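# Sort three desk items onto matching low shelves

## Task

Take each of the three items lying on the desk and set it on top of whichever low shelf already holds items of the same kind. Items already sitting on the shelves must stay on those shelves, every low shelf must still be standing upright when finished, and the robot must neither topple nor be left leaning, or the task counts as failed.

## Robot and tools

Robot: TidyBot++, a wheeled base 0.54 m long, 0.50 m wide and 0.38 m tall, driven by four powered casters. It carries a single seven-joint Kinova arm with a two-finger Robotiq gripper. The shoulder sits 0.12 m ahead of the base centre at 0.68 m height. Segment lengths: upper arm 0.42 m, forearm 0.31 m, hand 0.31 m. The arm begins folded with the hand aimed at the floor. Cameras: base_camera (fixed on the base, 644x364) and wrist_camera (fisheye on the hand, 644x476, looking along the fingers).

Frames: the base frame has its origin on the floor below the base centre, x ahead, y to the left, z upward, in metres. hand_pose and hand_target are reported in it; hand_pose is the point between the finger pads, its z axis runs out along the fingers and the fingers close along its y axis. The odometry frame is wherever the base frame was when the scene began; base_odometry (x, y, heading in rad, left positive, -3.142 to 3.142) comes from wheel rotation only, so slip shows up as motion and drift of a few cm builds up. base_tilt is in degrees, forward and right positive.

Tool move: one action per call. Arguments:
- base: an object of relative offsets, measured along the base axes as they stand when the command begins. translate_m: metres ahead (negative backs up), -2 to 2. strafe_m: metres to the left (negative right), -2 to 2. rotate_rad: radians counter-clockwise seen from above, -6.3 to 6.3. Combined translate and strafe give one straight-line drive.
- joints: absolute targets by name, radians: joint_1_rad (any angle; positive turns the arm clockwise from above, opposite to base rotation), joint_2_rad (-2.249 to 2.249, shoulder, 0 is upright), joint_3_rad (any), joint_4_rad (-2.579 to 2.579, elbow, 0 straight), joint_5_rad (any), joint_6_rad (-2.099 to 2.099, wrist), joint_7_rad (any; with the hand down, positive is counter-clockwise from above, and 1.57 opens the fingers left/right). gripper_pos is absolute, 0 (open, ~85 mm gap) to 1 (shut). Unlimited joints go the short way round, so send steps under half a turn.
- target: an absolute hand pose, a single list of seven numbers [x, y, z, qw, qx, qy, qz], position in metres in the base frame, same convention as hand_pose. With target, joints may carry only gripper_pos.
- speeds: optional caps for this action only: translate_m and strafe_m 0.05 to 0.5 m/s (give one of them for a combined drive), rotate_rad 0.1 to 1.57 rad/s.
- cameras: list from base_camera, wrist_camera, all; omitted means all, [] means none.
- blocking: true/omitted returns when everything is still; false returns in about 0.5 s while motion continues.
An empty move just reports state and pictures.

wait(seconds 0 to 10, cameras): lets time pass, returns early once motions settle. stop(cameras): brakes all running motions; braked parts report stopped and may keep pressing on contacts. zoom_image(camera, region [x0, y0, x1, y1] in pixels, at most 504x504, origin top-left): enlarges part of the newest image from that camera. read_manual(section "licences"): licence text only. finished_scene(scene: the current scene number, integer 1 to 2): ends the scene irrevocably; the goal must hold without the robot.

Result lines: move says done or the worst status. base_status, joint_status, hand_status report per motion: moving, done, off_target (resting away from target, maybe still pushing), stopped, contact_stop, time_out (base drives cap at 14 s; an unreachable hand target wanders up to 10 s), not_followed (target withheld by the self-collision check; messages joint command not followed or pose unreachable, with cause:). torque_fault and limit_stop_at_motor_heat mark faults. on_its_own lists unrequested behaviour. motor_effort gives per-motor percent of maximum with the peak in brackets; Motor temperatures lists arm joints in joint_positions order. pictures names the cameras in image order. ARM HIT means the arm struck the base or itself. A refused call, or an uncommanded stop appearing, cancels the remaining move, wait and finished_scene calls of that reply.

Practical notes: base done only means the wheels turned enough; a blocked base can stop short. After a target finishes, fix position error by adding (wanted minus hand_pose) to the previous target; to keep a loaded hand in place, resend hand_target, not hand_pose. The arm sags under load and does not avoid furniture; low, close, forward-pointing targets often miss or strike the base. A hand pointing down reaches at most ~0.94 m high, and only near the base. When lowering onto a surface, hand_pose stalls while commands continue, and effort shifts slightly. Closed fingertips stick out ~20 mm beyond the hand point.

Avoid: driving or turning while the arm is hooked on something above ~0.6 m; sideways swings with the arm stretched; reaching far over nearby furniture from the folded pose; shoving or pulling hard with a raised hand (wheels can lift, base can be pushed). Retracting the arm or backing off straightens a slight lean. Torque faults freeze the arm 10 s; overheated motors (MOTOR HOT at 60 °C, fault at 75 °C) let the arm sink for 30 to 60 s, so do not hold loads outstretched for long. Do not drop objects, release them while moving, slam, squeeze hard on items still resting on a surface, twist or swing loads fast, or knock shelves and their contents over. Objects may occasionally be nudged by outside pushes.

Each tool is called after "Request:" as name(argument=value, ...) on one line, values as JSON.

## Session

Request:
move(joints={"joint_6_rad": 0.35}, cameras=["wrist_camera"])

Request:
move(base={"rotate_rad": 1.3}, cameras=["wrist_camera"])

Request:
move(base={"rotate_rad": 1.3}, cameras=["wrist_camera"])

Request:
move(base={"rotate_rad": 1.3}, cameras=["wrist_camera"])

Request:
move(base={"rotate_rad": 1.3}, cameras=["wrist_camera"])

Scene clock: 1.83 s.
Motor temperatures (°C): [24 27 24 28 30 37 37]
move: done
base_odometry: x=+0.000 y=+0.000 heading=+0.000
base_tilt: forward=+0.0 right=-0.1
base_status: not commanded
joint_positions: joint_1_rad=+0.037 joint_2_rad=-0.363 joint_3_rad=+3.176 joint_4_rad=-2.513 joint_5_rad=-0.045 joint_6_rad=+0.266 joint_7_rad=+1.558 gripper_pos=+0.000
joint_status: all done
motor_effort: joint_1_rad=-1(1) joint_2_rad=-6(6) joint_3_rad=+1(2) joint_4_rad=+19(20) joint_5_rad=+0(1) joint_6_rad=+8(8) joint_7_rad=+0(1)
hand_pose: x=+0.5280 y=-0.0320 z=+0.8074 quat_wxyz=(+0.003, +0.807, -0.058, +0.588) (m; base frame)
hand_target: x=+0.5347 y=-0.0339 z=+0.8322 quat_wxyz=(+0.005, +0.781, -0.057, +0.621) (m; base frame)
hand_status: not commanded
pictures: wrist_camera
camera_calibration:
wrist_camera: T_world_to_cam=[[-0.0978704, -0.992611, -0.0717298, 0.0785258], [-0.306536, 0.0986387, -0.946735, 0.988085], [0.946814, -0.0706696, -0.313924, -0.113814], [0, 0, 0, 1]] pos_world=[0.418329, -0.027561, 0.905358]

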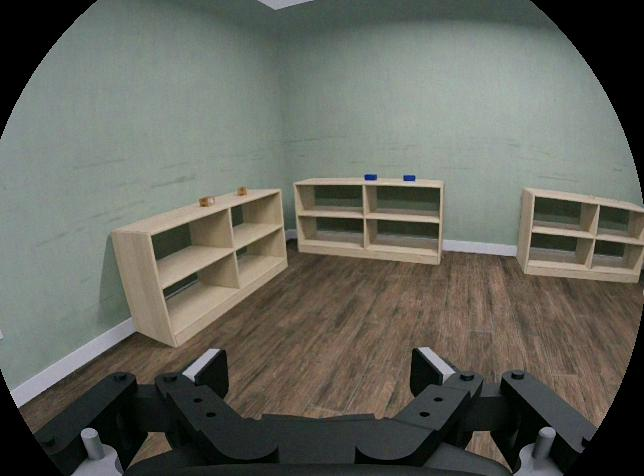

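Scene clock: 3.97 s.
Motor temperatures (°C): [24 27 24 28 30 37 37]
move: done
base_odometry: x=+0.000 y=+0.000 heading=+1.300
base_tilt: forward=-0.1 right=-0.1
base_status: done
joint_positions: joint_1_rad=+0.037 joint_2_rad=-0.363 joint_3_rad=+3.175 joint_4_rad=-2.513 joint_5_rad=-0.045 joint_6_rad=+0.267 joint_7_rad=+1.558 gripper_pos=+0.000
joint_status: not commanded
motor_effort: joint_1_rad=+0(2) joint_2_rad=-5(7) joint_3_rad=+1(2) joint_4_rad=+20(20) joint_5_rad=-1(1) joint_6_rad=+8(8) joint_7_rad=+1(2)
hand_pose: x=+0.5281 y=-0.0319 z=+0.8076 quat_wxyz=(+0.003, +0.806, -0.058, +0.588) (m; base frame)
hand_target: x=+0.5347 y=-0.0339 z=+0.8322 quat_wxyz=(+0.005, +0.781, -0.057, +0.621) (m; base frame)
hand_status: not commanded
pictures: wrist_camera
camera_calibration:
wrist_camera: T_world_to_cam=[[-0.0977939, -0.992621, -0.0716981, 0.0785787], [-0.305944, 0.0985402, -0.946936, 0.988197], [0.947014, -0.070669, -0.313323, -0.114369], [0, 0, 0, 1]] pos_world=[0.418327, -0.0274606, 0.905558]

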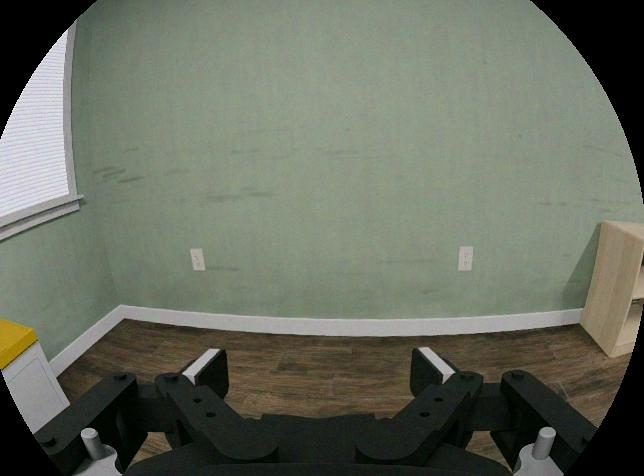

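Scene clock: 6.10 s.
Motor temperatures (°C): [24 27 24 28 30 37 37]
move: done
base_odometry: x=+0.000 y=+0.000 heading=+2.599
base_tilt: forward=+0.0 right=-0.1
base_status: done
joint_positions: joint_1_rad=+0.037 joint_2_rad=-0.363 joint_3_rad=+3.175 joint_4_rad=-2.513 joint_5_rad=-0.045 joint_6_rad=+0.267 joint_7_rad=+1.558 gripper_pos=+0.000
joint_status: not commanded
motor_effort: joint_1_rad=+0(2) joint_2_rad=-6(7) joint_3_rad=+1(3) joint_4_rad=+19(20) joint_5_rad=-1(1) joint_6_rad=+8(8) joint_7_rad=+1(1)
hand_pose: x=+0.5281 y=-0.0319 z=+0.8077 quat_wxyz=(+0.003, +0.806, -0.057, +0.589) (m; base frame)
hand_target: x=+0.5347 y=-0.0339 z=+0.8322 quat_wxyz=(+0.005, +0.781, -0.057, +0.621) (m; base frame)
hand_status: not commanded
pictures: wrist_camera
camera_calibration:
wrist_camera: T_world_to_cam=[[-0.0976529, -0.992637, -0.0716631, 0.0784879], [-0.305751, 0.0984479, -0.947008, 0.988178], [0.94709, -0.070567, -0.313113, -0.114588], [0, 0, 0, 1]] pos_world=[0.418326, -0.0274602, 0.905559]

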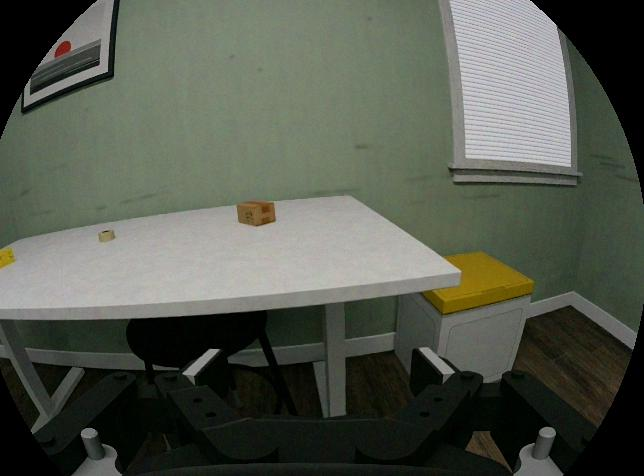

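Scene clock: 8.23 s.
Motor temperatures (°C): [24 26 24 28 30 37 37]
move: done
base_odometry: x=+0.000 y=+0.000 heading=-2.384
base_tilt: forward=+0.0 right=-0.1
base_status: done
joint_positions: joint_1_rad=+0.037 joint_2_rad=-0.363 joint_3_rad=+3.175 joint_4_rad=-2.513 joint_5_rad=-0.045 joint_6_rad=+0.267 joint_7_rad=+1.558 gripper_pos=+0.000
joint_status: not commanded
motor_effort: joint_1_rad=+0(2) joint_2_rad=-6(7) joint_3_rad=+1(3) joint_4_rad=+19(20) joint_5_rad=+0(1) joint_6_rad=+8(8) joint_7_rad=+1(1)
hand_pose: x=+0.5281 y=-0.0319 z=+0.8077 quat_wxyz=(+0.003, +0.806, -0.057, +0.589) (m; base frame)
hand_target: x=+0.5347 y=-0.0339 z=+0.8322 quat_wxyz=(+0.005, +0.781, -0.057, +0.621) (m; base frame)
hand_status: not commanded
pictures: wrist_camera
camera_calibration:
wrist_camera: T_world_to_cam=[[-0.0976344, -0.992637, -0.071682, 0.0784972], [-0.305541, 0.0984445, -0.947076, 0.988152], [0.94716, -0.0705654, -0.312903, -0.114806], [0, 0, 0, 1]] pos_world=[0.418325, -0.0274602, 0.905559]

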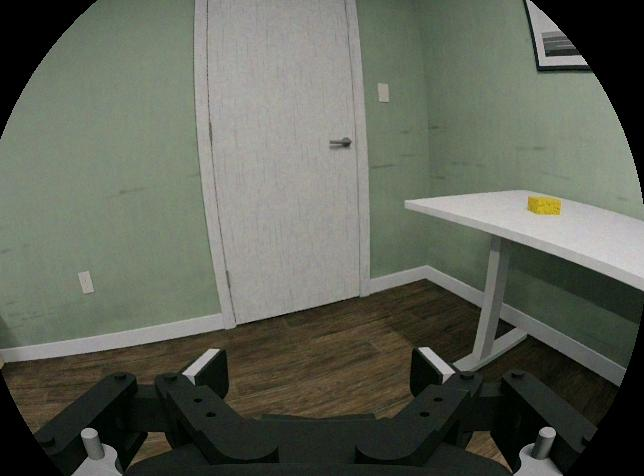

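Scene clock: 10.37 s.
Motor temperatures (°C): [24 26 24 28 30 37 37]
move: done
base_odometry: x=+0.000 y=+0.000 heading=-1.085
base_tilt: forward=+0.0 right=-0.1
base_status: done
joint_positions: joint_1_rad=+0.037 joint_2_rad=-0.363 joint_3_rad=+3.175 joint_4_rad=-2.513 joint_5_rad=-0.045 joint_6_rad=+0.267 joint_7_rad=+1.558 gripper_pos=+0.000
joint_status: not commanded
motor_effort: joint_1_rad=+0(2) joint_2_rad=-6(7) joint_3_rad=+1(3) joint_4_rad=+19(20) joint_5_rad=+0(1) joint_6_rad=+8(8) joint_7_rad=+1(2)
hand_pose: x=+0.5281 y=-0.0319 z=+0.8078 quat_wxyz=(+0.003, +0.806, -0.057, +0.589) (m; base frame)
hand_target: x=+0.5347 y=-0.0339 z=+0.8322 quat_wxyz=(+0.005, +0.781, -0.057, +0.621) (m; base frame)
hand_status: not commanded
pictures: wrist_camera
camera_calibration:
wrist_camera: T_world_to_cam=[[-0.0975026, -0.992655, -0.0716245, 0.0783971], [-0.305469, 0.0983427, -0.94711, 0.988245], [0.947197, -0.0704666, -0.312814, -0.114868], [0, 0, 0, 1]] pos_world=[0.418325, -0.0274597, 0.905659]

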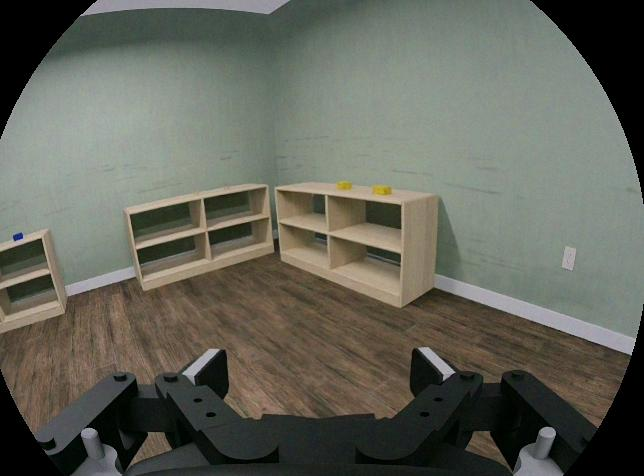

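Request:
zoom_image(camera="wrist_camera", region=[110, 160, 290, 240])

Request:
move(base={"rotate_rad": -2.588}, target=[0.42, 0.0, 0.92, 0, 1, 0, 0], cameras=["all"])

Scaled by 2.800.

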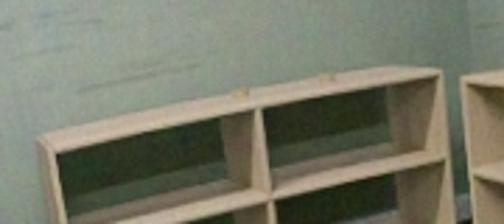

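Scene clock: 57.50 s.
Motor temperatures (°C): [24 26 24 28 30 37 37]
move: done
base_odometry: x=+0.000 y=+0.000 heading=+2.611
base_tilt: forward=+0.0 right=-0.1
base_status: done
joint_positions: joint_1_rad=-0.006 joint_2_rad=+0.016 joint_3_rad=+3.173 joint_4_rad=-1.130 joint_5_rad=-0.044 joint_6_rad=-1.912 joint_7_rad=+1.558 gripper_pos=+0.000
joint_status: not commanded
motor_effort: joint_1_rad=+0(2) joint_2_rad=-16(19) joint_3_rad=+1(3) joint_4_rad=+16(21) joint_5_rad=-1(2) joint_6_rad=+1(9) joint_7_rad=+0(1)
hand_pose: x=+0.4384 y=+0.0066 z=+0.9222 quat_wxyz=(-0.020, +0.999, -0.010, +0.042) (m; base frame)
hand_target: x=+0.4200 y=+0.0000 z=+0.9200 quat_wxyz=(+0.000, +1.000, +0.000, +0.000) (m; base frame)
hand_status: done (0.020 m and 5.4 deg from the pose sent, 0.159 m and 72.5 deg at the start)
pictures: base_camera, wrist_camera
camera_calibration:
wrist_camera: T_world_to_cam=[[-0.0283671, -0.998641, -0.0437244, 0.0600191], [-0.996577, 0.0316521, -0.0763667, 0.56576], [0.0776469, 0.0414084, -0.996121, 1.0192], [0, 0, 0, 1]] pos_world=[0.486389, -0.000173475, 1.06108]

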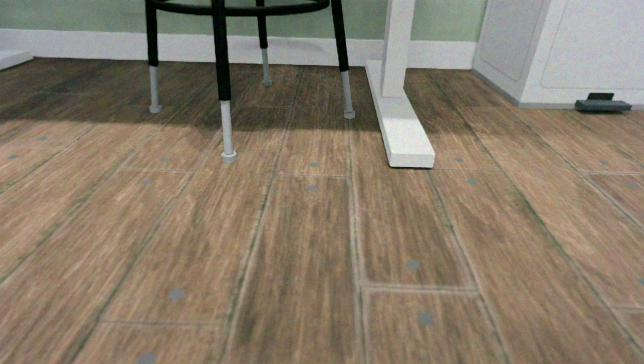

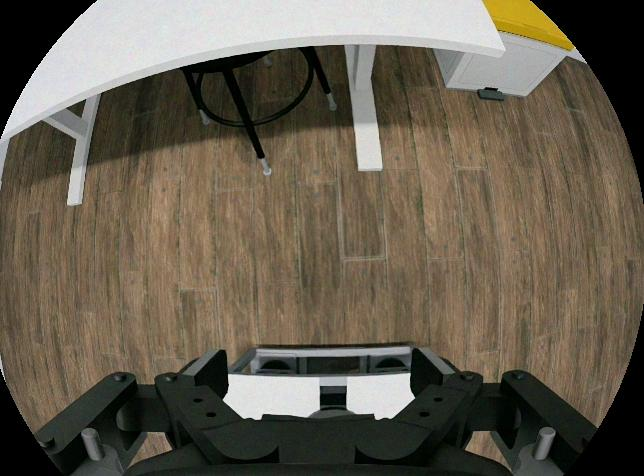

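Request:
move(base={"translate_m": 0.50, "strafe_m": 0.05, "rotate_rad": 0.03}, target=[0.46, 0.0, 0.90, 0, 1, 0, 0], cameras=["all"])

Scene clock: 135.80 s.
Motor temperatures (°C): [24 26 24 28 30 37 37]
move: done
base_odometry: x=-0.457 y=+0.210 heading=+2.641
base_tilt: forward=+0.0 right=-0.1
base_status: done
joint_positions: joint_1_rad=-0.014 joint_2_rad=+0.111 joint_3_rad=+3.172 joint_4_rad=-1.110 joint_5_rad=-0.044 joint_6_rad=-1.915 joint_7_rad=+1.558 gripper_pos=+0.000
joint_status: not commanded
motor_effort: joint_1_rad=+0(2) joint_2_rad=-20(24) joint_3_rad=+0(3) joint_4_rad=+16(17) joint_5_rad=-1(2) joint_6_rad=+0(2) joint_7_rad=+0(2)
hand_pose: x=+0.4629 y=+0.0095 z=+0.8967 quat_wxyz=(-0.019, +1.000, -0.007, +0.003) (m; base frame)
hand_target: x=+0.4600 y=+0.0000 z=+0.9000 quat_wxyz=(+0.000, +1.000, +0.000, +0.000) (m; base frame)
hand_status: done (0.010 m and 2.3 deg from the pose sent, 0.032 m and 5.4 deg at the start)
pictures: base_camera, wrist_camera
camera_calibration:
wrist_camera: T_world_to_cam=[[-0.023085, -0.998922, -0.0402638, 0.0570308], [-0.999733, 0.0230364, 0.00167148, 0.519743], [-0.000742143, 0.0402917, -0.999188, 1.03087], [0, 0, 0, 1]] pos_world=[0.521686, 0.00346075, 1.03146]

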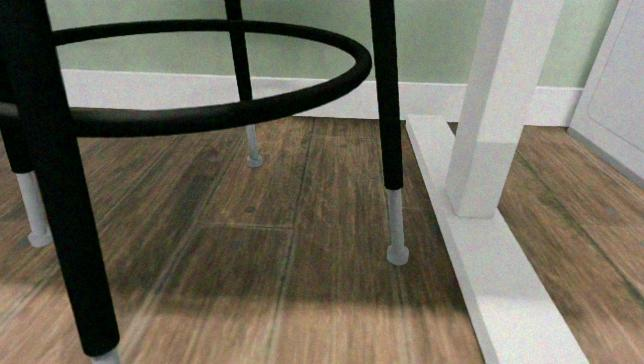

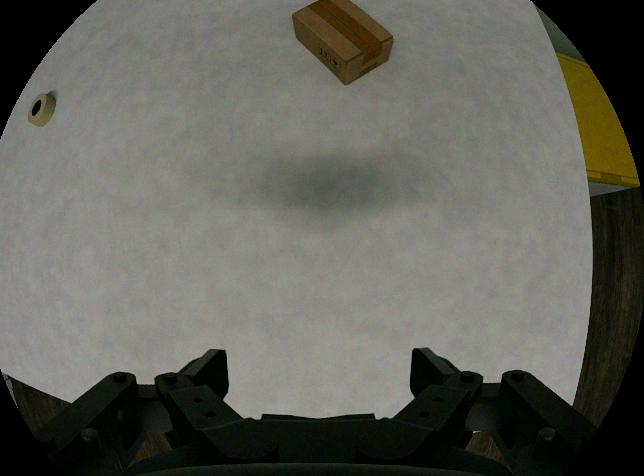

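Request:
zoom_image(camera="wrist_camera", region=[260, 0, 420, 110])

Scaled by 3.150.

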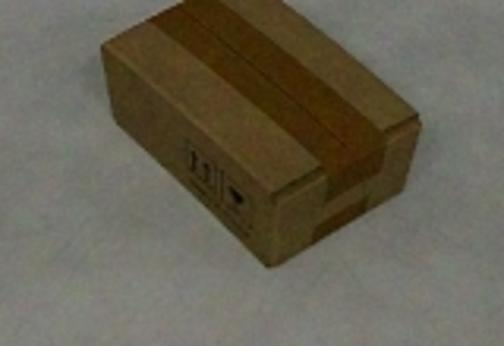

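Request:
move(base={"translate_m": 0.03}, target=[0.70, -0.03, 0.83, -0.0446, 0.9316, 0.3391, 0.1226], cameras=["wrist_camera"])

Scene clock: 204.53 s.
Motor temperatures (°C): [24 27 24 28 30 37 37]
move: done
base_odometry: x=-0.483 y=+0.224 heading=+2.641
base_tilt: forward=+0.0 right=-0.1
base_status: done
joint_positions: joint_1_rad=+0.196 joint_2_rad=+0.563 joint_3_rad=+3.025 joint_4_rad=-0.715 joint_5_rad=-0.062 joint_6_rad=-1.771 joint_7_rad=+2.270 gripper_pos=+0.000
joint_status: not commanded
motor_effort: joint_1_rad=+0(1) joint_2_rad=-37(40) joint_3_rad=-1(2) joint_4_rad=+17(18) joint_5_rad=-2(2) joint_6_rad=+1(1) joint_7_rad=+0(1)
hand_pose: x=+0.6702 y=-0.0423 z=+0.8223 quat_wxyz=(-0.038, +0.950, +0.301, +0.068) (m; base frame)
hand_target: x=+0.7000 y=-0.0300 z=+0.8300 quat_wxyz=(-0.045, +0.932, +0.339, +0.123) (m; base frame)
hand_status: done (0.033 m and 8.0 deg from the pose sent, 0.249 m and 43.0 deg at the start)
pictures: wrist_camera
camera_calibration:
wrist_camera: T_world_to_cam=[[0.570119, -0.820859, -0.0339985, -0.388163], [-0.815461, -0.560366, -0.144961, 0.700718], [0.0999405, 0.110369, -0.988853, 0.885737], [0, 0, 0, 1]] pos_world=[0.704186, -0.0237262, 0.964243]

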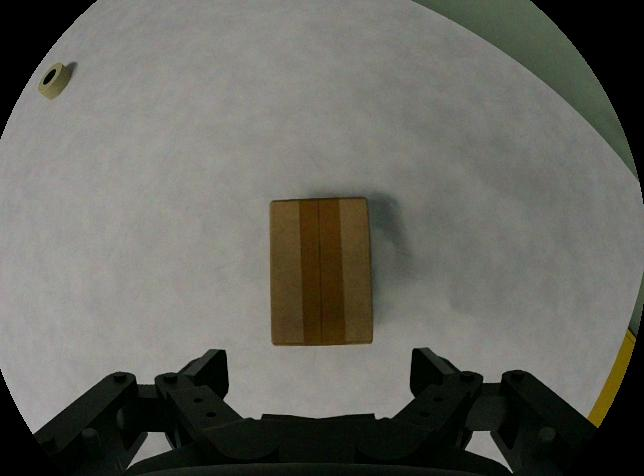

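Request:
move(target=[0.742, -0.003, 0.808, -0.0446, 0.9316, 0.3391, 0.1226], cameras=["wrist_camera"])

Scene clock: 220.97 s.
Motor temperatures (°C): [24 27 24 28 30 37 37]
move: done
base_odometry: x=-0.483 y=+0.224 heading=+2.641
base_tilt: forward=+0.0 right=+0.0
base_status: not commanded
joint_positions: joint_1_rad=+0.146 joint_2_rad=+0.678 joint_3_rad=+3.025 joint_4_rad=-0.569 joint_5_rad=-0.062 joint_6_rad=-1.771 joint_7_rad=+2.272 gripper_pos=+0.000
joint_status: not commanded
motor_effort: joint_1_rad=+0(2) joint_2_rad=-41(43) joint_3_rad=-1(2) joint_4_rad=+17(18) joint_5_rad=-1(2) joint_6_rad=+1(1) joint_7_rad=+0(1)
hand_pose: x=+0.7174 y=-0.0216 z=+0.8049 quat_wxyz=(-0.038, +0.942, +0.321, +0.083) (m; base frame)
hand_target: x=+0.7420 y=-0.0030 z=+0.8080 quat_wxyz=(-0.045, +0.932, +0.339, +0.123) (m; base frame)
hand_status: done (0.031 m and 5.1 deg from the pose sent, 0.083 m and 8.0 deg at the start)
pictures: wrist_camera
camera_calibration:
wrist_camera: T_world_to_cam=[[0.6051, -0.795841, -0.0221757, -0.432731], [-0.786069, -0.592789, -0.175205, 0.750808], [0.126289, 0.123448, -0.984282, 0.839198], [0, 0, 0, 1]] pos_world=[0.746051, -0.00291156, 0.947956]

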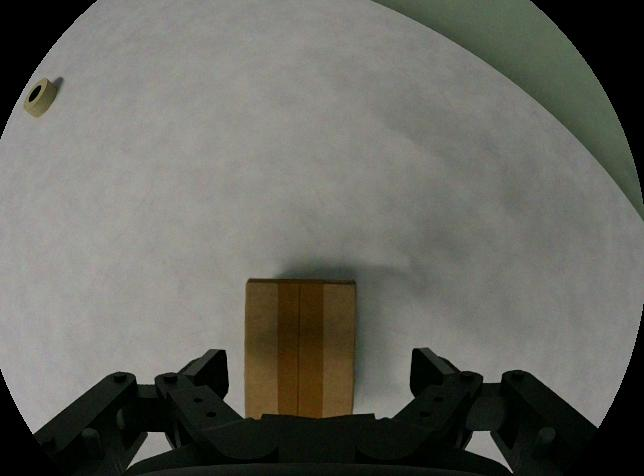

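Request:
move(base={"translate_m": -0.005, "strafe_m": 0.010}, cameras=[])

Request:
move(target=[0.742, -0.003, 0.770, -0.0446, 0.9316, 0.3391, 0.1226], cameras=["wrist_camera"])

Scene clock: 240.47 s.
Motor temperatures (°C): [24 27 24 28 30 37 37]
move: done
base_odometry: x=-0.484 y=+0.213 heading=+2.640
base_tilt: forward=+0.0 right=+0.0
base_status: done
joint_positions: joint_1_rad=+0.141 joint_2_rad=+0.678 joint_3_rad=+3.025 joint_4_rad=-0.569 joint_5_rad=-0.062 joint_6_rad=-1.771 joint_7_rad=+2.272 gripper_pos=+0.000
joint_status: not commanded
motor_effort: joint_1_rad=+0(4) joint_2_rad=-40(43) joint_3_rad=-1(3) joint_4_rad=+17(17) joint_5_rad=-2(2) joint_6_rad=+1(1) joint_7_rad=+1(1)
hand_pose: x=+0.7174 y=-0.0183 z=+0.8054 quat_wxyz=(-0.038, +0.942, +0.324, +0.084) (m; base frame)
hand_target: x=+0.7420 y=-0.0030 z=+0.8080 quat_wxyz=(-0.045, +0.932, +0.339, +0.123) (m; base frame)
hand_status: not commanded
pictures: none
No camera images: "cameras" was empty.

Scene clock: 241.67 s.
Motor temperatures (°C): [24 27 24 28 30 37 37]
move: done
base_odometry: x=-0.484 y=+0.213 heading=+2.640
base_tilt: forward=+0.0 right=-0.1
base_status: not commanded
joint_positions: joint_1_rad=+0.141 joint_2_rad=+0.656 joint_3_rad=+3.017 joint_4_rad=-0.735 joint_5_rad=-0.062 joint_6_rad=-1.634 joint_7_rad=+2.272 gripper_pos=+0.000
joint_status: not commanded
motor_effort: joint_1_rad=-1(1) joint_2_rad=-40(42) joint_3_rad=-1(2) joint_4_rad=+18(18) joint_5_rad=-2(2) joint_6_rad=+1(1) joint_7_rad=+1(1)
hand_pose: x=+0.7197 y=-0.0110 z=+0.7672 quat_wxyz=(-0.042, +0.942, +0.324, +0.081) (m; base frame)
hand_target: x=+0.7420 y=-0.0030 z=+0.7700 quat_wxyz=(-0.045, +0.932, +0.339, +0.123) (m; base frame)
hand_status: done (0.024 m and 5.2 deg from the pose sent, 0.046 m and 5.0 deg at the start)
pictures: wrist_camera
camera_calibration:
wrist_camera: T_world_to_cam=[[0.609184, -0.792455, -0.0301509, -0.423277], [-0.784028, -0.596123, -0.173026, 0.749197], [0.119142, 0.129044, -0.984456, 0.80581], [0, 0, 0, 1]] pos_world=[0.749239, 0.00720037, 0.910153]

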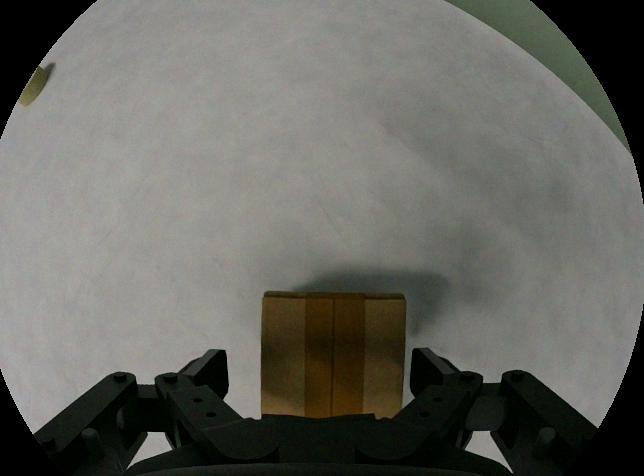

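Request:
move(base={"strafe_m": -0.009}, cameras=[])

Request:
move(target=[0.740, -0.003, 0.750, -0.0446, 0.9316, 0.3391, 0.1226], cameras=["wrist_camera"])

Scene clock: 258.77 s.
Motor temperatures (°C): [24 28 24 28 30 37 37]
move: done
base_odometry: x=-0.479 y=+0.221 heading=+2.641
base_tilt: forward=+0.1 right=-0.1
base_status: done
joint_positions: joint_1_rad=+0.148 joint_2_rad=+0.654 joint_3_rad=+3.014 joint_4_rad=-0.735 joint_5_rad=-0.062 joint_6_rad=-1.631 joint_7_rad=+2.272 gripper_pos=+0.000
joint_status: not commanded
motor_effort: joint_1_rad=-1(3) joint_2_rad=-40(42) joint_3_rad=-1(2) joint_4_rad=+17(18) joint_5_rad=-2(3) joint_6_rad=+1(1) joint_7_rad=+0(1)
hand_pose: x=+0.7203 y=-0.0142 z=+0.7686 quat_wxyz=(-0.042, +0.942, +0.321, +0.084) (m; base frame)
hand_target: x=+0.7420 y=-0.0030 z=+0.7700 quat_wxyz=(-0.045, +0.932, +0.339, +0.123) (m; base frame)
hand_status: not commanded
pictures: none
No camera images: "cameras" was empty.

Scene clock: 259.67 s.
Motor temperatures (°C): [24 28 24 28 30 37 37]
move: done
base_odometry: x=-0.479 y=+0.221 heading=+2.641
base_tilt: forward=+0.0 right=-0.1
base_status: not commanded
joint_positions: joint_1_rad=+0.149 joint_2_rad=+0.639 joint_3_rad=+3.007 joint_4_rad=-0.828 joint_5_rad=-0.062 joint_6_rad=-1.557 joint_7_rad=+2.272 gripper_pos=+0.000
joint_status: not commanded
motor_effort: joint_1_rad=+0(1) joint_2_rad=-40(42) joint_3_rad=-2(2) joint_4_rad=+17(18) joint_5_rad=-2(2) joint_6_rad=+1(1) joint_7_rad=+1(1)
hand_pose: x=+0.7179 y=-0.0089 z=+0.7486 quat_wxyz=(-0.044, +0.942, +0.322, +0.083) (m; base frame)
hand_target: x=+0.7400 y=-0.0030 z=+0.7500 quat_wxyz=(-0.045, +0.932, +0.339, +0.123) (m; base frame)
hand_status: done (0.023 m and 5.1 deg from the pose sent, 0.029 m and 5.1 deg at the start)
pictures: wrist_camera
camera_calibration:
wrist_camera: T_world_to_cam=[[0.606436, -0.794449, -0.032952, -0.417109], [-0.785808, -0.592482, -0.177402, 0.750365], [0.121413, 0.133477, -0.983587, 0.78529], [0, 0, 0, 1]] pos_world=[0.747248, 0.00838789, 0.891772]

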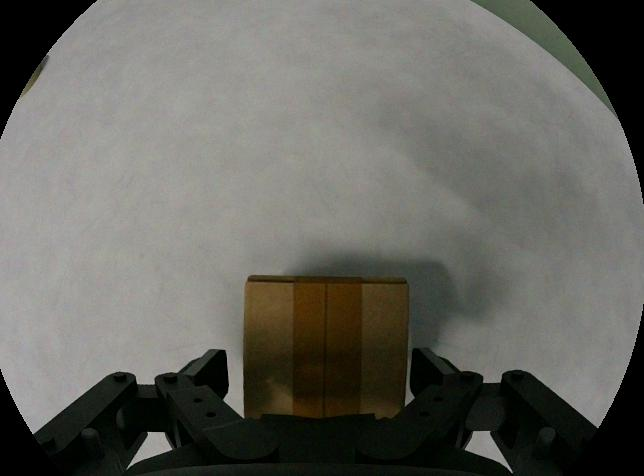

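Request:
move(joints={"gripper_pos": 0.38}, cameras=[])

Request:
move(joints={"gripper_pos": 0.5}, cameras=["wrist_camera"])

Scene clock: 265.43 s.
Motor temperatures (°C): [24 28 24 28 30 37 37]
move: off_target
base_odometry: x=-0.479 y=+0.221 heading=+2.641
base_tilt: forward=+0.0 right=-0.1
base_status: not commanded
joint_positions: joint_1_rad=+0.149 joint_2_rad=+0.636 joint_3_rad=+3.007 joint_4_rad=-0.830 joint_5_rad=-0.062 joint_6_rad=-1.554 joint_7_rad=+2.272 gripper_pos=+0.348
joint_status: gripper_pos off_target (ended at +0.348, target +0.380)
motor_effort: joint_1_rad=-1(1) joint_2_rad=-40(42) joint_3_rad=-1(2) joint_4_rad=+18(18) joint_5_rad=-2(2) joint_6_rad=+1(2) joint_7_rad=+1(1)
hand_pose: x=+0.7178 y=-0.0090 z=+0.7497 quat_wxyz=(-0.043, +0.942, +0.322, +0.084) (m; base frame)
hand_target: x=+0.7400 y=-0.0030 z=+0.7500 quat_wxyz=(-0.045, +0.932, +0.339, +0.123) (m; base frame)
hand_status: not commanded
pictures: none
No camera images: "cameras" was empty.

Scene clock: 265.97 s.
Motor temperatures (°C): [24 28 24 28 30 37 37]
move: off_target
base_odometry: x=-0.479 y=+0.221 heading=+2.641
base_tilt: forward=+0.0 right=+0.0
base_status: not commanded
joint_positions: joint_1_rad=+0.149 joint_2_rad=+0.636 joint_3_rad=+3.007 joint_4_rad=-0.830 joint_5_rad=-0.062 joint_6_rad=-1.554 joint_7_rad=+2.272 gripper_pos=+0.348
joint_status: gripper_pos off_target (ended at +0.348, target +0.500)
motor_effort: joint_1_rad=+0(1) joint_2_rad=-40(41) joint_3_rad=-1(2) joint_4_rad=+18(18) joint_5_rad=-2(2) joint_6_rad=+1(1) joint_7_rad=+0(1)
hand_pose: x=+0.7178 y=-0.0090 z=+0.7497 quat_wxyz=(-0.043, +0.942, +0.322, +0.084) (m; base frame)
hand_target: x=+0.7400 y=-0.0030 z=+0.7500 quat_wxyz=(-0.045, +0.932, +0.339, +0.123) (m; base frame)
hand_status: not commanded
pictures: wrist_camera
camera_calibration:
wrist_camera: T_world_to_cam=[[0.606111, -0.794791, -0.0306047, -0.418556], [-0.785544, -0.59214, -0.179695, 0.751955], [0.124697, 0.132956, -0.983246, 0.783799], [0, 0, 0, 1]] pos_world=[0.746648, 0.00838668, 0.89298]

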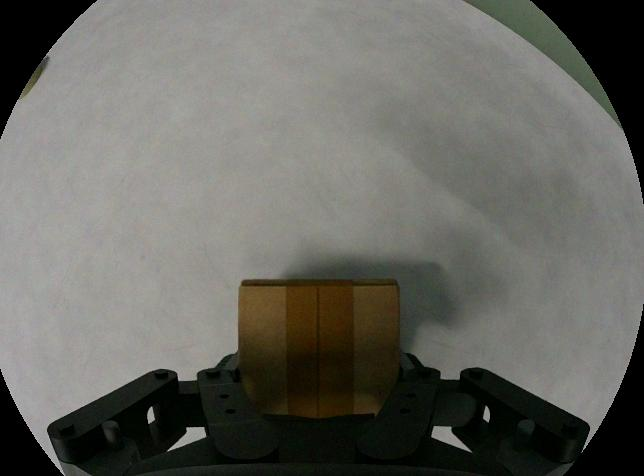

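Request:
move(target=[0.72, -0.003, 0.815, -0.0446, 0.9316, 0.3391, 0.1226], cameras=[])

Request:
move(base={"translate_m": -0.55}, target=[0.46, 0.0, 0.87, -0.018, 0.992, -0.01, 0.122], cameras=["wrist_camera"])

Request:
move(base={"translate_m": -1.575, "strafe_m": -0.826, "rotate_rad": -1.571}, cameras=["all"])

Scene clock: 312.07 s.
Motor temperatures (°C): [24 28 24 28 30 37 37]
move: done
base_odometry: x=-0.479 y=+0.221 heading=+2.641
base_tilt: forward=+0.0 right=+0.0
base_status: not commanded
joint_positions: joint_1_rad=+0.149 joint_2_rad=+0.608 joint_3_rad=+3.007 joint_4_rad=-0.688 joint_5_rad=-0.062 joint_6_rad=-1.599 joint_7_rad=+2.272 gripper_pos=+0.348
joint_status: not commanded
motor_effort: joint_1_rad=-1(1) joint_2_rad=-40(43) joint_3_rad=-1(2) joint_4_rad=+18(19) joint_5_rad=-2(3) joint_6_rad=+2(2) joint_7_rad=+0(1)
hand_pose: x=+0.7359 y=-0.0133 z=+0.8157 quat_wxyz=(-0.019, +0.936, +0.322, +0.141) (m; base frame)
hand_target: x=+0.7200 y=-0.0030 z=+0.8150 quat_wxyz=(-0.045, +0.932, +0.339, +0.123) (m; base frame)
hand_status: done (0.019 m and 4.2 deg from the pose sent, 0.066 m and 5.0 deg at the start)
pictures: none
No camera images: "cameras" was empty.

Scene clock: 314.57 s.
Motor temperatures (°C): [24 28 24 28 30 37 37]
move: done
base_odometry: x=+0.003 y=-0.043 heading=+2.640
base_tilt: forward=+0.0 right=-0.1
base_status: done
joint_positions: joint_1_rad=+0.011 joint_2_rad=-0.102 joint_3_rad=+3.168 joint_4_rad=-1.430 joint_5_rad=-0.062 joint_6_rad=-1.599 joint_7_rad=+1.661 gripper_pos=+0.348
joint_status: not commanded
motor_effort: joint_1_rad=-1(2) joint_2_rad=-14(45) joint_3_rad=+2(2) joint_4_rad=+18(20) joint_5_rad=-1(3) joint_6_rad=+2(3) joint_7_rad=+1(2)
hand_pose: x=+0.4481 y=+0.0078 z=+0.8723 quat_wxyz=(-0.025, +0.993, +0.030, +0.109) (m; base frame)
hand_target: x=+0.4600 y=+0.0000 z=+0.8700 quat_wxyz=(-0.018, +0.992, -0.010, +0.122) (m; base frame)
hand_status: done (0.014 m and 5.0 deg from the pose sent, 0.282 m and 38.8 deg at the start)
pictures: wrist_camera
camera_calibration:
wrist_camera: T_world_to_cam=[[0.0571311, -0.997256, -0.0470745, 0.0239065], [-0.976454, -0.0459904, -0.210766, 0.680534], [0.208023, 0.0580074, -0.976402, 0.893029], [0, 0, 0, 1]] pos_world=[0.477374, 0.00333662, 1.01651]

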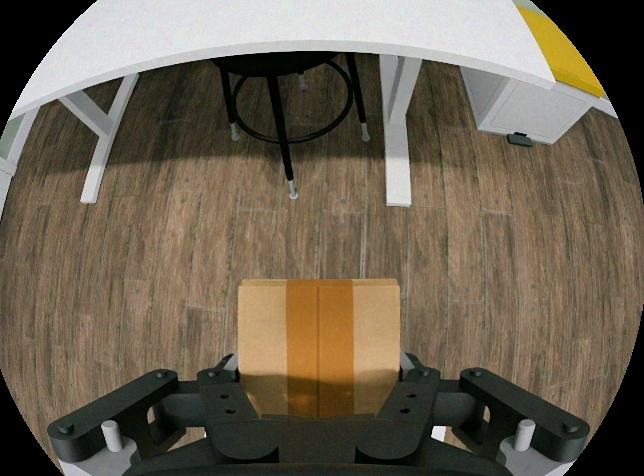

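Scene clock: 319.90 s.
Motor temperatures (°C): [24 28 24 28 30 37 37]
move: done
base_odometry: x=+1.782 y=-0.075 heading=+1.069
base_tilt: forward=+0.0 right=-0.1
base_status: done
joint_positions: joint_1_rad=-0.001 joint_2_rad=-0.097 joint_3_rad=+3.178 joint_4_rad=-1.431 joint_5_rad=-0.062 joint_6_rad=-1.599 joint_7_rad=+1.660 gripper_pos=+0.348
joint_status: not commanded
motor_effort: joint_1_rad=+0(2) joint_2_rad=-15(17) joint_3_rad=+1(3) joint_4_rad=+18(19) joint_5_rad=-1(2) joint_6_rad=+2(2) joint_7_rad=+0(2)
hand_pose: x=+0.4492 y=+0.0082 z=+0.8706 quat_wxyz=(-0.026, +0.994, +0.031, +0.106) (m; base frame)
hand_target: x=+0.4600 y=+0.0000 z=+0.8700 quat_wxyz=(-0.018, +0.992, -0.010, +0.122) (m; base frame)
hand_status: not commanded
pictures: base_camera, wrist_camera
camera_calibration:
wrist_camera: T_world_to_cam=[[0.057764, -0.99714, -0.0487309, 0.0253916], [-0.977505, -0.0465736, -0.205705, 0.677275], [0.202847, 0.059517, -0.9774, 0.894249], [0, 0, 0, 1]] pos_world=[0.479177, 0.00363909, 1.0146]

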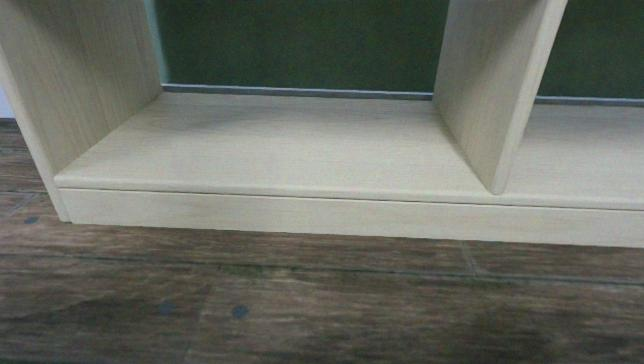

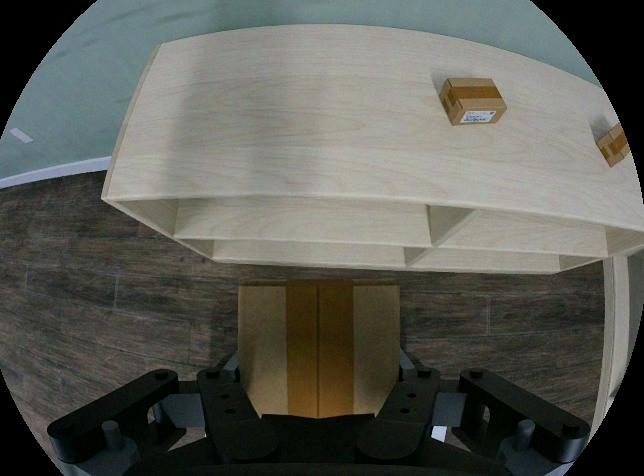

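Request:
move(base={"translate_m": 0.29}, target=[0.516, 0.09, 0.71, -0.018, 0.991, -0.02, 0.123], cameras=["wrist_camera"])

Scene clock: 340.80 s.
Motor temperatures (°C): [23 28 24 28 30 37 37]
move: done
base_odometry: x=+1.921 y=+0.179 heading=+1.068
base_tilt: forward=+0.0 right=+0.0
base_status: done
joint_positions: joint_1_rad=-0.149 joint_2_rad=+0.078 joint_3_rad=+3.076 joint_4_rad=-1.779 joint_5_rad=-0.012 joint_6_rad=-1.116 joint_7_rad=+1.345 gripper_pos=+0.348
joint_status: not commanded
motor_effort: joint_1_rad=+0(1) joint_2_rad=-21(26) joint_3_rad=+1(2) joint_4_rad=+18(19) joint_5_rad=+0(2) joint_6_rad=+2(3) joint_7_rad=+0(2)
hand_pose: x=+0.4948 y=+0.0868 z=+0.7057 quat_wxyz=(-0.026, +0.996, -0.008, +0.080) (m; base frame)
hand_target: x=+0.5160 y=+0.0900 z=+0.7100 quat_wxyz=(-0.018, +0.992, -0.020, +0.123) (m; base frame)
hand_status: done (0.022 m and 5.2 deg from the pose sent, 0.192 m and 6.2 deg at the start)
pictures: wrist_camera
camera_calibration:
wrist_camera: T_world_to_cam=[[-0.0204127, -0.998145, -0.057357, 0.13788], [-0.987872, 0.0289683, -0.152543, 0.652657], [0.153921, 0.0535475, -0.986631, 0.750353], [0, 0, 0, 1]] pos_world=[0.532061, 0.0785388, 0.847789]

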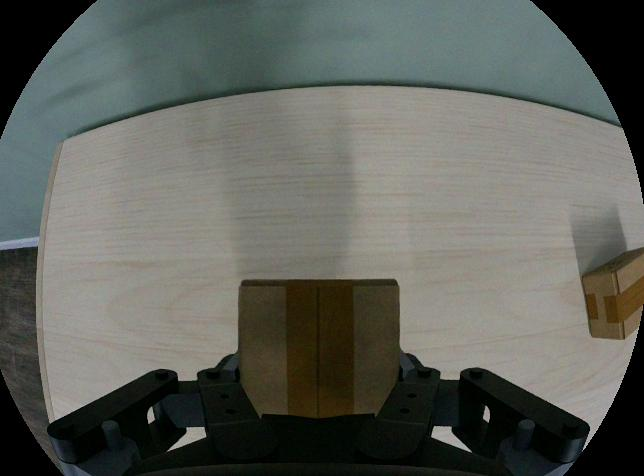

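Request:
move(target=[0.520, 0.09, 0.66, -0.006, 0.99, -0.012, 0.137], cameras=[])

Request:
move(target=[0.520, 0.09, 0.645, -0.006, 0.99, -0.012, 0.137], cameras=["wrist_camera"])

Scene clock: 347.73 s.
Motor temperatures (°C): [23 28 24 28 30 37 37]
move: done
base_odometry: x=+1.921 y=+0.179 heading=+1.068
base_tilt: forward=+0.0 right=-0.1
base_status: not commanded
joint_positions: joint_1_rad=-0.188 joint_2_rad=+0.107 joint_3_rad=+3.076 joint_4_rad=-1.914 joint_5_rad=+0.042 joint_6_rad=-0.926 joint_7_rad=+1.299 gripper_pos=+0.348
joint_status: not commanded
motor_effort: joint_1_rad=+0(1) joint_2_rad=-21(22) joint_3_rad=+1(1) joint_4_rad=+17(18) joint_5_rad=+0(1) joint_6_rad=+2(2) joint_7_rad=-1(1)
hand_pose: x=+0.4966 y=+0.0885 z=+0.6583 quat_wxyz=(-0.012, +0.995, +0.001, +0.098) (m; base frame)
hand_target: x=+0.5200 y=+0.0900 z=+0.6600 quat_wxyz=(-0.006, +0.990, -0.012, +0.137) (m; base frame)
hand_status: done (0.024 m and 4.8 deg from the pose sent, 0.052 m and 7.0 deg at the start)
pictures: none
No camera images: "cameras" was empty.

Scene clock: 348.47 s.
Motor temperatures (°C): [23 28 24 28 30 37 37]
move: done
base_odometry: x=+1.921 y=+0.179 heading=+1.068
base_tilt: forward=+0.0 right=-0.1
base_status: not commanded
joint_positions: joint_1_rad=-0.197 joint_2_rad=+0.121 joint_3_rad=+3.076 joint_4_rad=-1.946 joint_5_rad=+0.047 joint_6_rad=-0.869 joint_7_rad=+1.291 gripper_pos=+0.348
joint_status: not commanded
motor_effort: joint_1_rad=+0(1) joint_2_rad=-21(22) joint_3_rad=+0(1) joint_4_rad=+16(18) joint_5_rad=+0(1) joint_6_rad=+2(2) joint_7_rad=+0(1)
hand_pose: x=+0.4980 y=+0.0918 z=+0.6451 quat_wxyz=(-0.012, +0.995, +0.004, +0.103) (m; base frame)
hand_target: x=+0.5200 y=+0.0900 z=+0.6450 quat_wxyz=(-0.006, +0.990, -0.012, +0.137) (m; base frame)
hand_status: done (0.022 m and 4.5 deg from the pose sent, 0.027 m and 4.8 deg at the start)
pictures: wrist_camera
camera_calibration:
wrist_camera: T_world_to_cam=[[0.00247812, -0.999618, -0.0275264, 0.109011], [-0.980245, 0.00301571, -0.197763, 0.674134], [0.197771, 0.0274727, -0.979863, 0.666042], [0, 0, 0, 1]] pos_world=[0.528823, 0.0886387, 0.78895]

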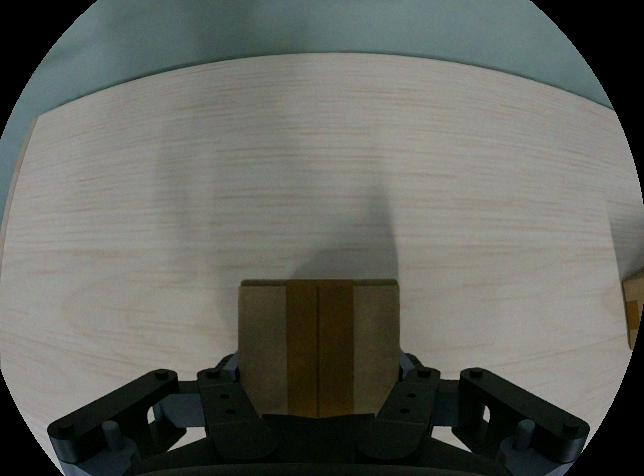

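Request:
move(target=[0.520, 0.09, 0.636, -0.007, 0.99, -0.014, 0.126], cameras=[])

Request:
move(target=[0.520, 0.09, 0.629, -0.007, 0.99, -0.014, 0.122], cameras=["wrist_camera"])

Scene clock: 354.53 s.
Motor temperatures (°C): [23 28 24 28 30 37 37]
move: done
base_odometry: x=+1.921 y=+0.179 heading=+1.068
base_tilt: forward=+0.0 right=-0.1
base_status: not commanded
joint_positions: joint_1_rad=-0.202 joint_2_rad=+0.141 joint_3_rad=+3.083 joint_4_rad=-1.946 joint_5_rad=+0.047 joint_6_rad=-0.869 joint_7_rad=+1.291 gripper_pos=+0.348
joint_status: not commanded
motor_effort: joint_1_rad=-1(1) joint_2_rad=-19(23) joint_3_rad=+0(2) joint_4_rad=+15(17) joint_5_rad=-1(1) joint_6_rad=+2(3) joint_7_rad=+0(1)
hand_pose: x=+0.4977 y=+0.0909 z=+0.6376 quat_wxyz=(-0.010, +0.996, +0.004, +0.094) (m; base frame)
hand_target: x=+0.5200 y=+0.0900 z=+0.6360 quat_wxyz=(-0.007, +0.992, -0.014, +0.126) (m; base frame)
hand_status: done (0.022 m and 4.3 deg from the pose sent, 0.024 m and 3.5 deg at the start)
pictures: none
No camera images: "cameras" was empty.

Scene clock: 355.10 s.
Motor temperatures (°C): [23 28 24 28 30 37 37]
move: done
base_odometry: x=+1.921 y=+0.179 heading=+1.068
base_tilt: forward=+0.0 right=-0.1
base_status: not commanded
joint_positions: joint_1_rad=-0.205 joint_2_rad=+0.141 joint_3_rad=+3.086 joint_4_rad=-1.947 joint_5_rad=+0.047 joint_6_rad=-0.866 joint_7_rad=+1.291 gripper_pos=+0.348
joint_status: not commanded
motor_effort: joint_1_rad=-1(2) joint_2_rad=-19(20) joint_3_rad=+1(1) joint_4_rad=+15(16) joint_5_rad=+0(1) joint_6_rad=+3(4) joint_7_rad=+0(1)
hand_pose: x=+0.4984 y=+0.0910 z=+0.6376 quat_wxyz=(-0.010, +0.995, +0.004, +0.095) (m; base frame)
hand_target: x=+0.5200 y=+0.0900 z=+0.6290 quat_wxyz=(-0.007, +0.992, -0.014, +0.122) (m; base frame)
hand_status: done (0.023 m and 3.8 deg from the pose sent, 0.024 m and 3.9 deg at the start)
pictures: wrist_camera
camera_calibration:
wrist_camera: T_world_to_cam=[[-0.0000413909, -0.999732, -0.0231541, 0.106414], [-0.983214, 0.00426523, -0.182404, 0.664591], [0.182454, 0.0227579, -0.982951, 0.668698], [0, 0, 0, 1]] pos_world=[0.531434, 0.0883331, 0.780986]

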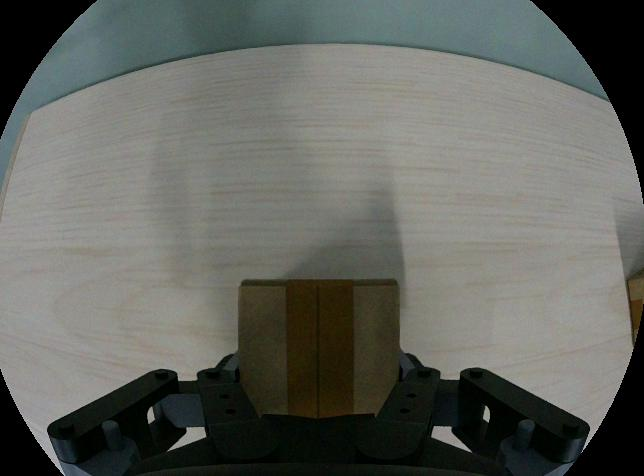

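Request:
move(joints={"gripper_pos": 0.0}, cameras=[])

Request:
move(target=[0.49, 0.09, 0.80, -0.007, 0.99, -0.014, 0.08], cameras=["wrist_camera"])

Scene clock: 361.40 s.
Motor temperatures (°C): [23 28 24 28 30 37 37]
move: done
base_odometry: x=+1.921 y=+0.179 heading=+1.068
base_tilt: forward=+0.0 right=-0.1
base_status: not commanded
joint_positions: joint_1_rad=-0.205 joint_2_rad=+0.157 joint_3_rad=+3.086 joint_4_rad=-1.948 joint_5_rad=+0.047 joint_6_rad=-0.852 joint_7_rad=+1.291 gripper_pos=+0.000
joint_status: all done
motor_effort: joint_1_rad=-1(1) joint_2_rad=-21(22) joint_3_rad=+1(1) joint_4_rad=+16(16) joint_5_rad=+0(1) joint_6_rad=+2(4) joint_7_rad=+1(1)
hand_pose: x=+0.5011 y=+0.0919 z=+0.6315 quat_wxyz=(-0.010, +0.996, +0.004, +0.093) (m; base frame)
hand_target: x=+0.5200 y=+0.0900 z=+0.6290 quat_wxyz=(-0.007, +0.992, -0.014, +0.122) (m; base frame)
hand_status: not commanded
pictures: none
No camera images: "cameras" was empty.

Scene clock: 363.40 s.
Motor temperatures (°C): [23 28 24 28 30 37 37]
move: done
base_odometry: x=+1.921 y=+0.179 heading=+1.068
base_tilt: forward=+0.0 right=-0.1
base_status: not commanded
joint_positions: joint_1_rad=-0.186 joint_2_rad=+0.047 joint_3_rad=+3.062 joint_4_rad=-1.524 joint_5_rad=+0.047 joint_6_rad=-1.348 joint_7_rad=+1.291 gripper_pos=+0.000
joint_status: not commanded
motor_effort: joint_1_rad=+0(1) joint_2_rad=-20(24) joint_3_rad=+0(1) joint_4_rad=+18(19) joint_5_rad=+0(1) joint_6_rad=+2(2) joint_7_rad=+1(2)
hand_pose: x=+0.5104 y=+0.0923 z=+0.7990 quat_wxyz=(-0.009, +0.994, -0.005, +0.113) (m; base frame)
hand_target: x=+0.4900 y=+0.0900 z=+0.8000 quat_wxyz=(-0.007, +0.997, -0.014, +0.081) (m; base frame)
hand_status: done (0.021 m and 3.9 deg from the pose sent, 0.169 m and 2.5 deg at the start)
pictures: wrist_camera
camera_calibration:
wrist_camera: T_world_to_cam=[[-0.0160816, -0.999605, -0.023064, 0.119649], [-0.975685, 0.0207312, -0.218194, 0.729155], [0.218586, 0.0189943, -0.975633, 0.801195], [0, 0, 0, 1]] pos_world=[0.53822, 0.089267, 0.943529]

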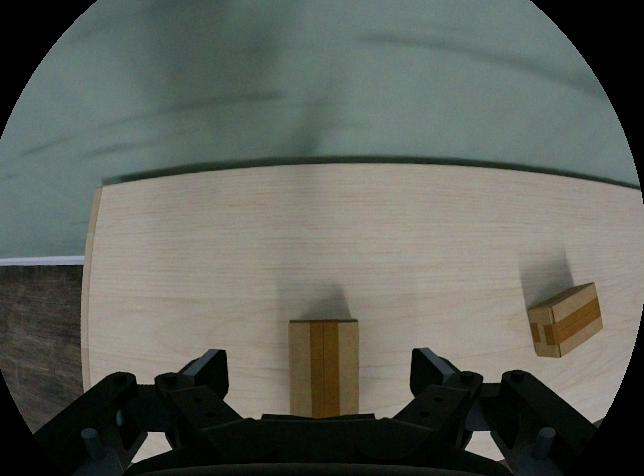

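Request:
move(base={"translate_m": -0.4, "strafe_m": 0.5}, target=[0.44, 0.0, 0.90, 0, 0.996, 0, 0.06], cameras=[])

Request:
move(base={"translate_m": -1.2, "strafe_m": 1.6, "rotate_rad": 1.573}, cameras=["all"])

Scene clock: 400.47 s.
Motor temperatures (°C): [23 27 24 28 30 37 37]
move: done
base_odometry: x=+1.290 y=+0.069 heading=+1.068
base_tilt: forward=+0.0 right=-0.1
base_status: done
joint_positions: joint_1_rad=-0.030 joint_2_rad=-0.031 joint_3_rad=+3.156 joint_4_rad=-1.266 joint_5_rad=+0.047 joint_6_rad=-1.720 joint_7_rad=+1.497 gripper_pos=+0.000
joint_status: not commanded
motor_effort: joint_1_rad=+0(3) joint_2_rad=-16(22) joint_3_rad=+1(2) joint_4_rad=+17(19) joint_5_rad=-1(1) joint_6_rad=+1(2) joint_7_rad=+1(1)
hand_pose: x=+0.4607 y=-0.0078 z=+0.9001 quat_wxyz=(+0.018, +0.995, -0.034, +0.094) (m; base frame)
hand_target: x=+0.4400 y=+0.0000 z=+0.9000 quat_wxyz=(+0.000, +0.998, +0.000, +0.060) (m; base frame)
hand_status: done (0.022 m and 5.9 deg from the pose sent, 0.154 m and 6.2 deg at the start)
pictures: none
No camera images: "cameras" was empty.

Scene clock: 406.23 s.
Motor temperatures (°C): [23 27 24 28 30 37 37]
move: done
base_odometry: x=-0.690 y=-0.212 heading=+2.642
base_tilt: forward=+0.0 right=-0.1
base_status: done
joint_positions: joint_1_rad=-0.022 joint_2_rad=-0.032 joint_3_rad=+3.164 joint_4_rad=-1.266 joint_5_rad=+0.044 joint_6_rad=-1.723 joint_7_rad=+1.498 gripper_pos=+0.000
joint_status: not commanded
motor_effort: joint_1_rad=+0(3) joint_2_rad=-17(19) joint_3_rad=+0(3) joint_4_rad=+17(18) joint_5_rad=+0(1) joint_6_rad=+2(2) joint_7_rad=+0(2)
hand_pose: x=+0.4596 y=-0.0123 z=+0.9003 quat_wxyz=(+0.017, +0.995, -0.042, +0.093) (m; base frame)
hand_target: x=+0.4400 y=+0.0000 z=+0.9000 quat_wxyz=(+0.000, +0.998, +0.000, +0.060) (m; base frame)
hand_status: not commanded
pictures: base_camera, wrist_camera
camera_calibration:
wrist_camera: T_world_to_cam=[[-0.0952123, -0.99519, 0.0230468, 0.011453], [-0.979578, 0.0895496, -0.180024, 0.6721], [0.177094, -0.0397165, -0.983392, 0.938401], [0, 0, 0, 1]] pos_world=[0.49328, -0.0115184, 1.04355]

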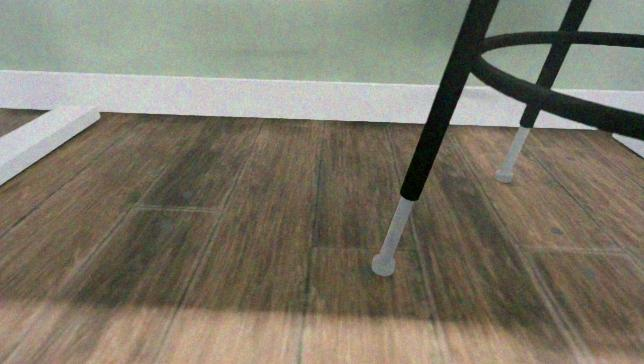

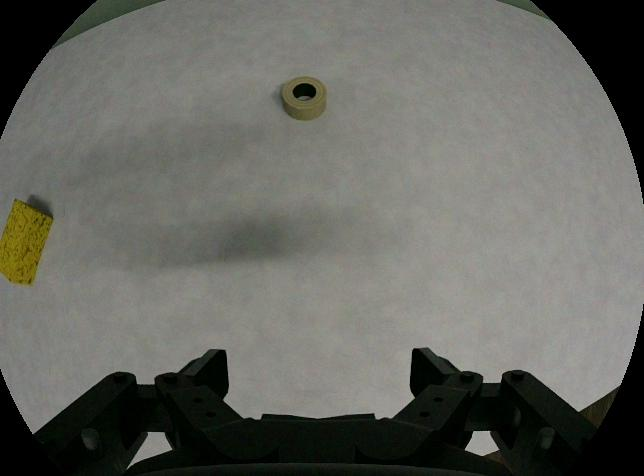

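Request:
move(base={"translate_m": 0.06}, target=[0.675, -0.035, 0.81, 0.0, 0.997, 0.0, 0.07], cameras=["wrist_camera"])

Scene clock: 423.20 s.
Motor temperatures (°C): [23 27 24 28 30 37 37]
move: done
base_odometry: x=-0.743 y=-0.184 heading=+2.642
base_tilt: forward=+0.0 right=-0.1
base_status: done
joint_positions: joint_1_rad=+0.036 joint_2_rad=+0.504 joint_3_rad=+3.166 joint_4_rad=-0.848 joint_5_rad=+0.022 joint_6_rad=-1.723 joint_7_rad=+1.574 gripper_pos=+0.000
joint_status: not commanded
motor_effort: joint_1_rad=+0(1) joint_2_rad=-35(38) joint_3_rad=+1(2) joint_4_rad=+17(18) joint_5_rad=+0(1) joint_6_rad=+0(3) joint_7_rad=-1(1)
hand_pose: x=+0.6489 y=-0.0344 z=+0.8075 quat_wxyz=(+0.018, +0.999, -0.029, +0.032) (m; base frame)
hand_target: x=+0.6750 y=-0.0350 z=+0.8100 quat_wxyz=(+0.000, +0.998, +0.000, +0.070) (m; base frame)
hand_status: done (0.026 m and 5.8 deg from the pose sent, 0.235 m and 5.8 deg at the start)
pictures: wrist_camera
camera_calibration:
wrist_camera: T_world_to_cam=[[-0.0676461, -0.997225, 0.0310917, -0.0148069], [-0.996044, 0.0657003, -0.0598386, 0.755584], [0.0576298, -0.0350165, -0.997724, 0.902041], [0, 0, 0, 1]] pos_world=[0.699609, -0.0328216, 0.945661]

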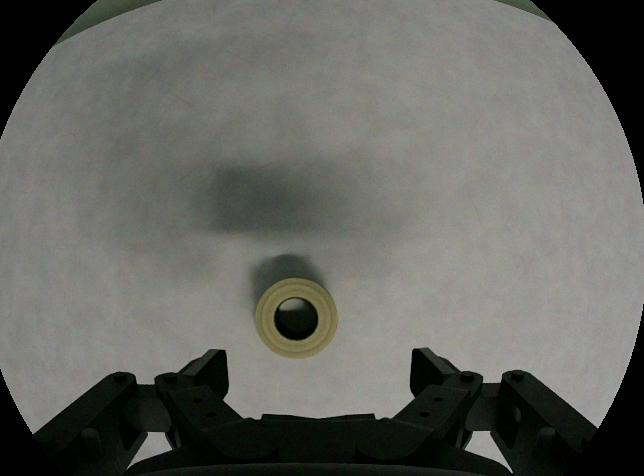

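Request:
move(base={"strafe_m": 0.010}, target=[0.690, -0.035, 0.775, 0.0, 0.997, 0.0, 0.07], cameras=["wrist_camera"])

Scene clock: 431.87 s.
Motor temperatures (°C): [23 27 24 28 30 37 37]
move: done
base_odometry: x=-0.748 y=-0.192 heading=+2.642
base_tilt: forward=+0.0 right=-0.1
base_status: done
joint_positions: joint_1_rad=+0.043 joint_2_rad=+0.528 joint_3_rad=+3.168 joint_4_rad=-0.890 joint_5_rad=+0.019 joint_6_rad=-1.640 joint_7_rad=+1.575 gripper_pos=+0.000
joint_status: not commanded
motor_effort: joint_1_rad=-1(3) joint_2_rad=-36(38) joint_3_rad=+0(2) joint_4_rad=+17(18) joint_5_rad=+0(1) joint_6_rad=+1(1) joint_7_rad=+0(1)
hand_pose: x=+0.6666 y=-0.0390 z=+0.7831 quat_wxyz=(+0.017, +0.998, -0.031, +0.042) (m; base frame)
hand_target: x=+0.6900 y=-0.0350 z=+0.7750 quat_wxyz=(+0.000, +0.998, +0.000, +0.070) (m; base frame)
hand_status: done (0.025 m and 5.2 deg from the pose sent, 0.052 m and 5.8 deg at the start)
pictures: wrist_camera
camera_calibration:
wrist_camera: T_world_to_cam=[[-0.0727882, -0.996913, 0.0294325, -0.012635], [-0.994461, 0.0703022, -0.0781375, 0.785549], [0.0758271, -0.0349569, -0.996508, 0.863398], [0, 0, 0, 1]] pos_world=[0.714809, -0.0376401, 0.922135]

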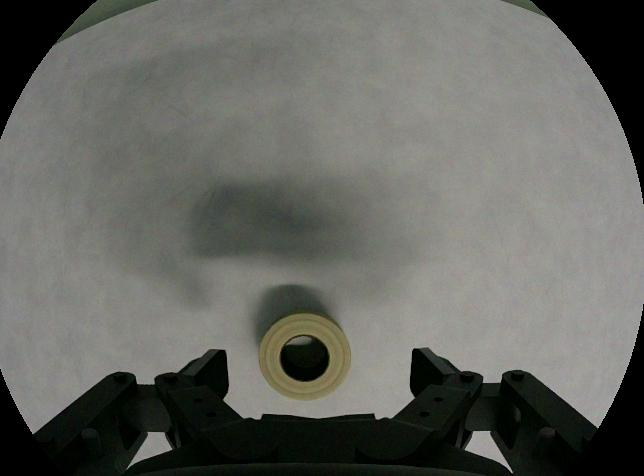

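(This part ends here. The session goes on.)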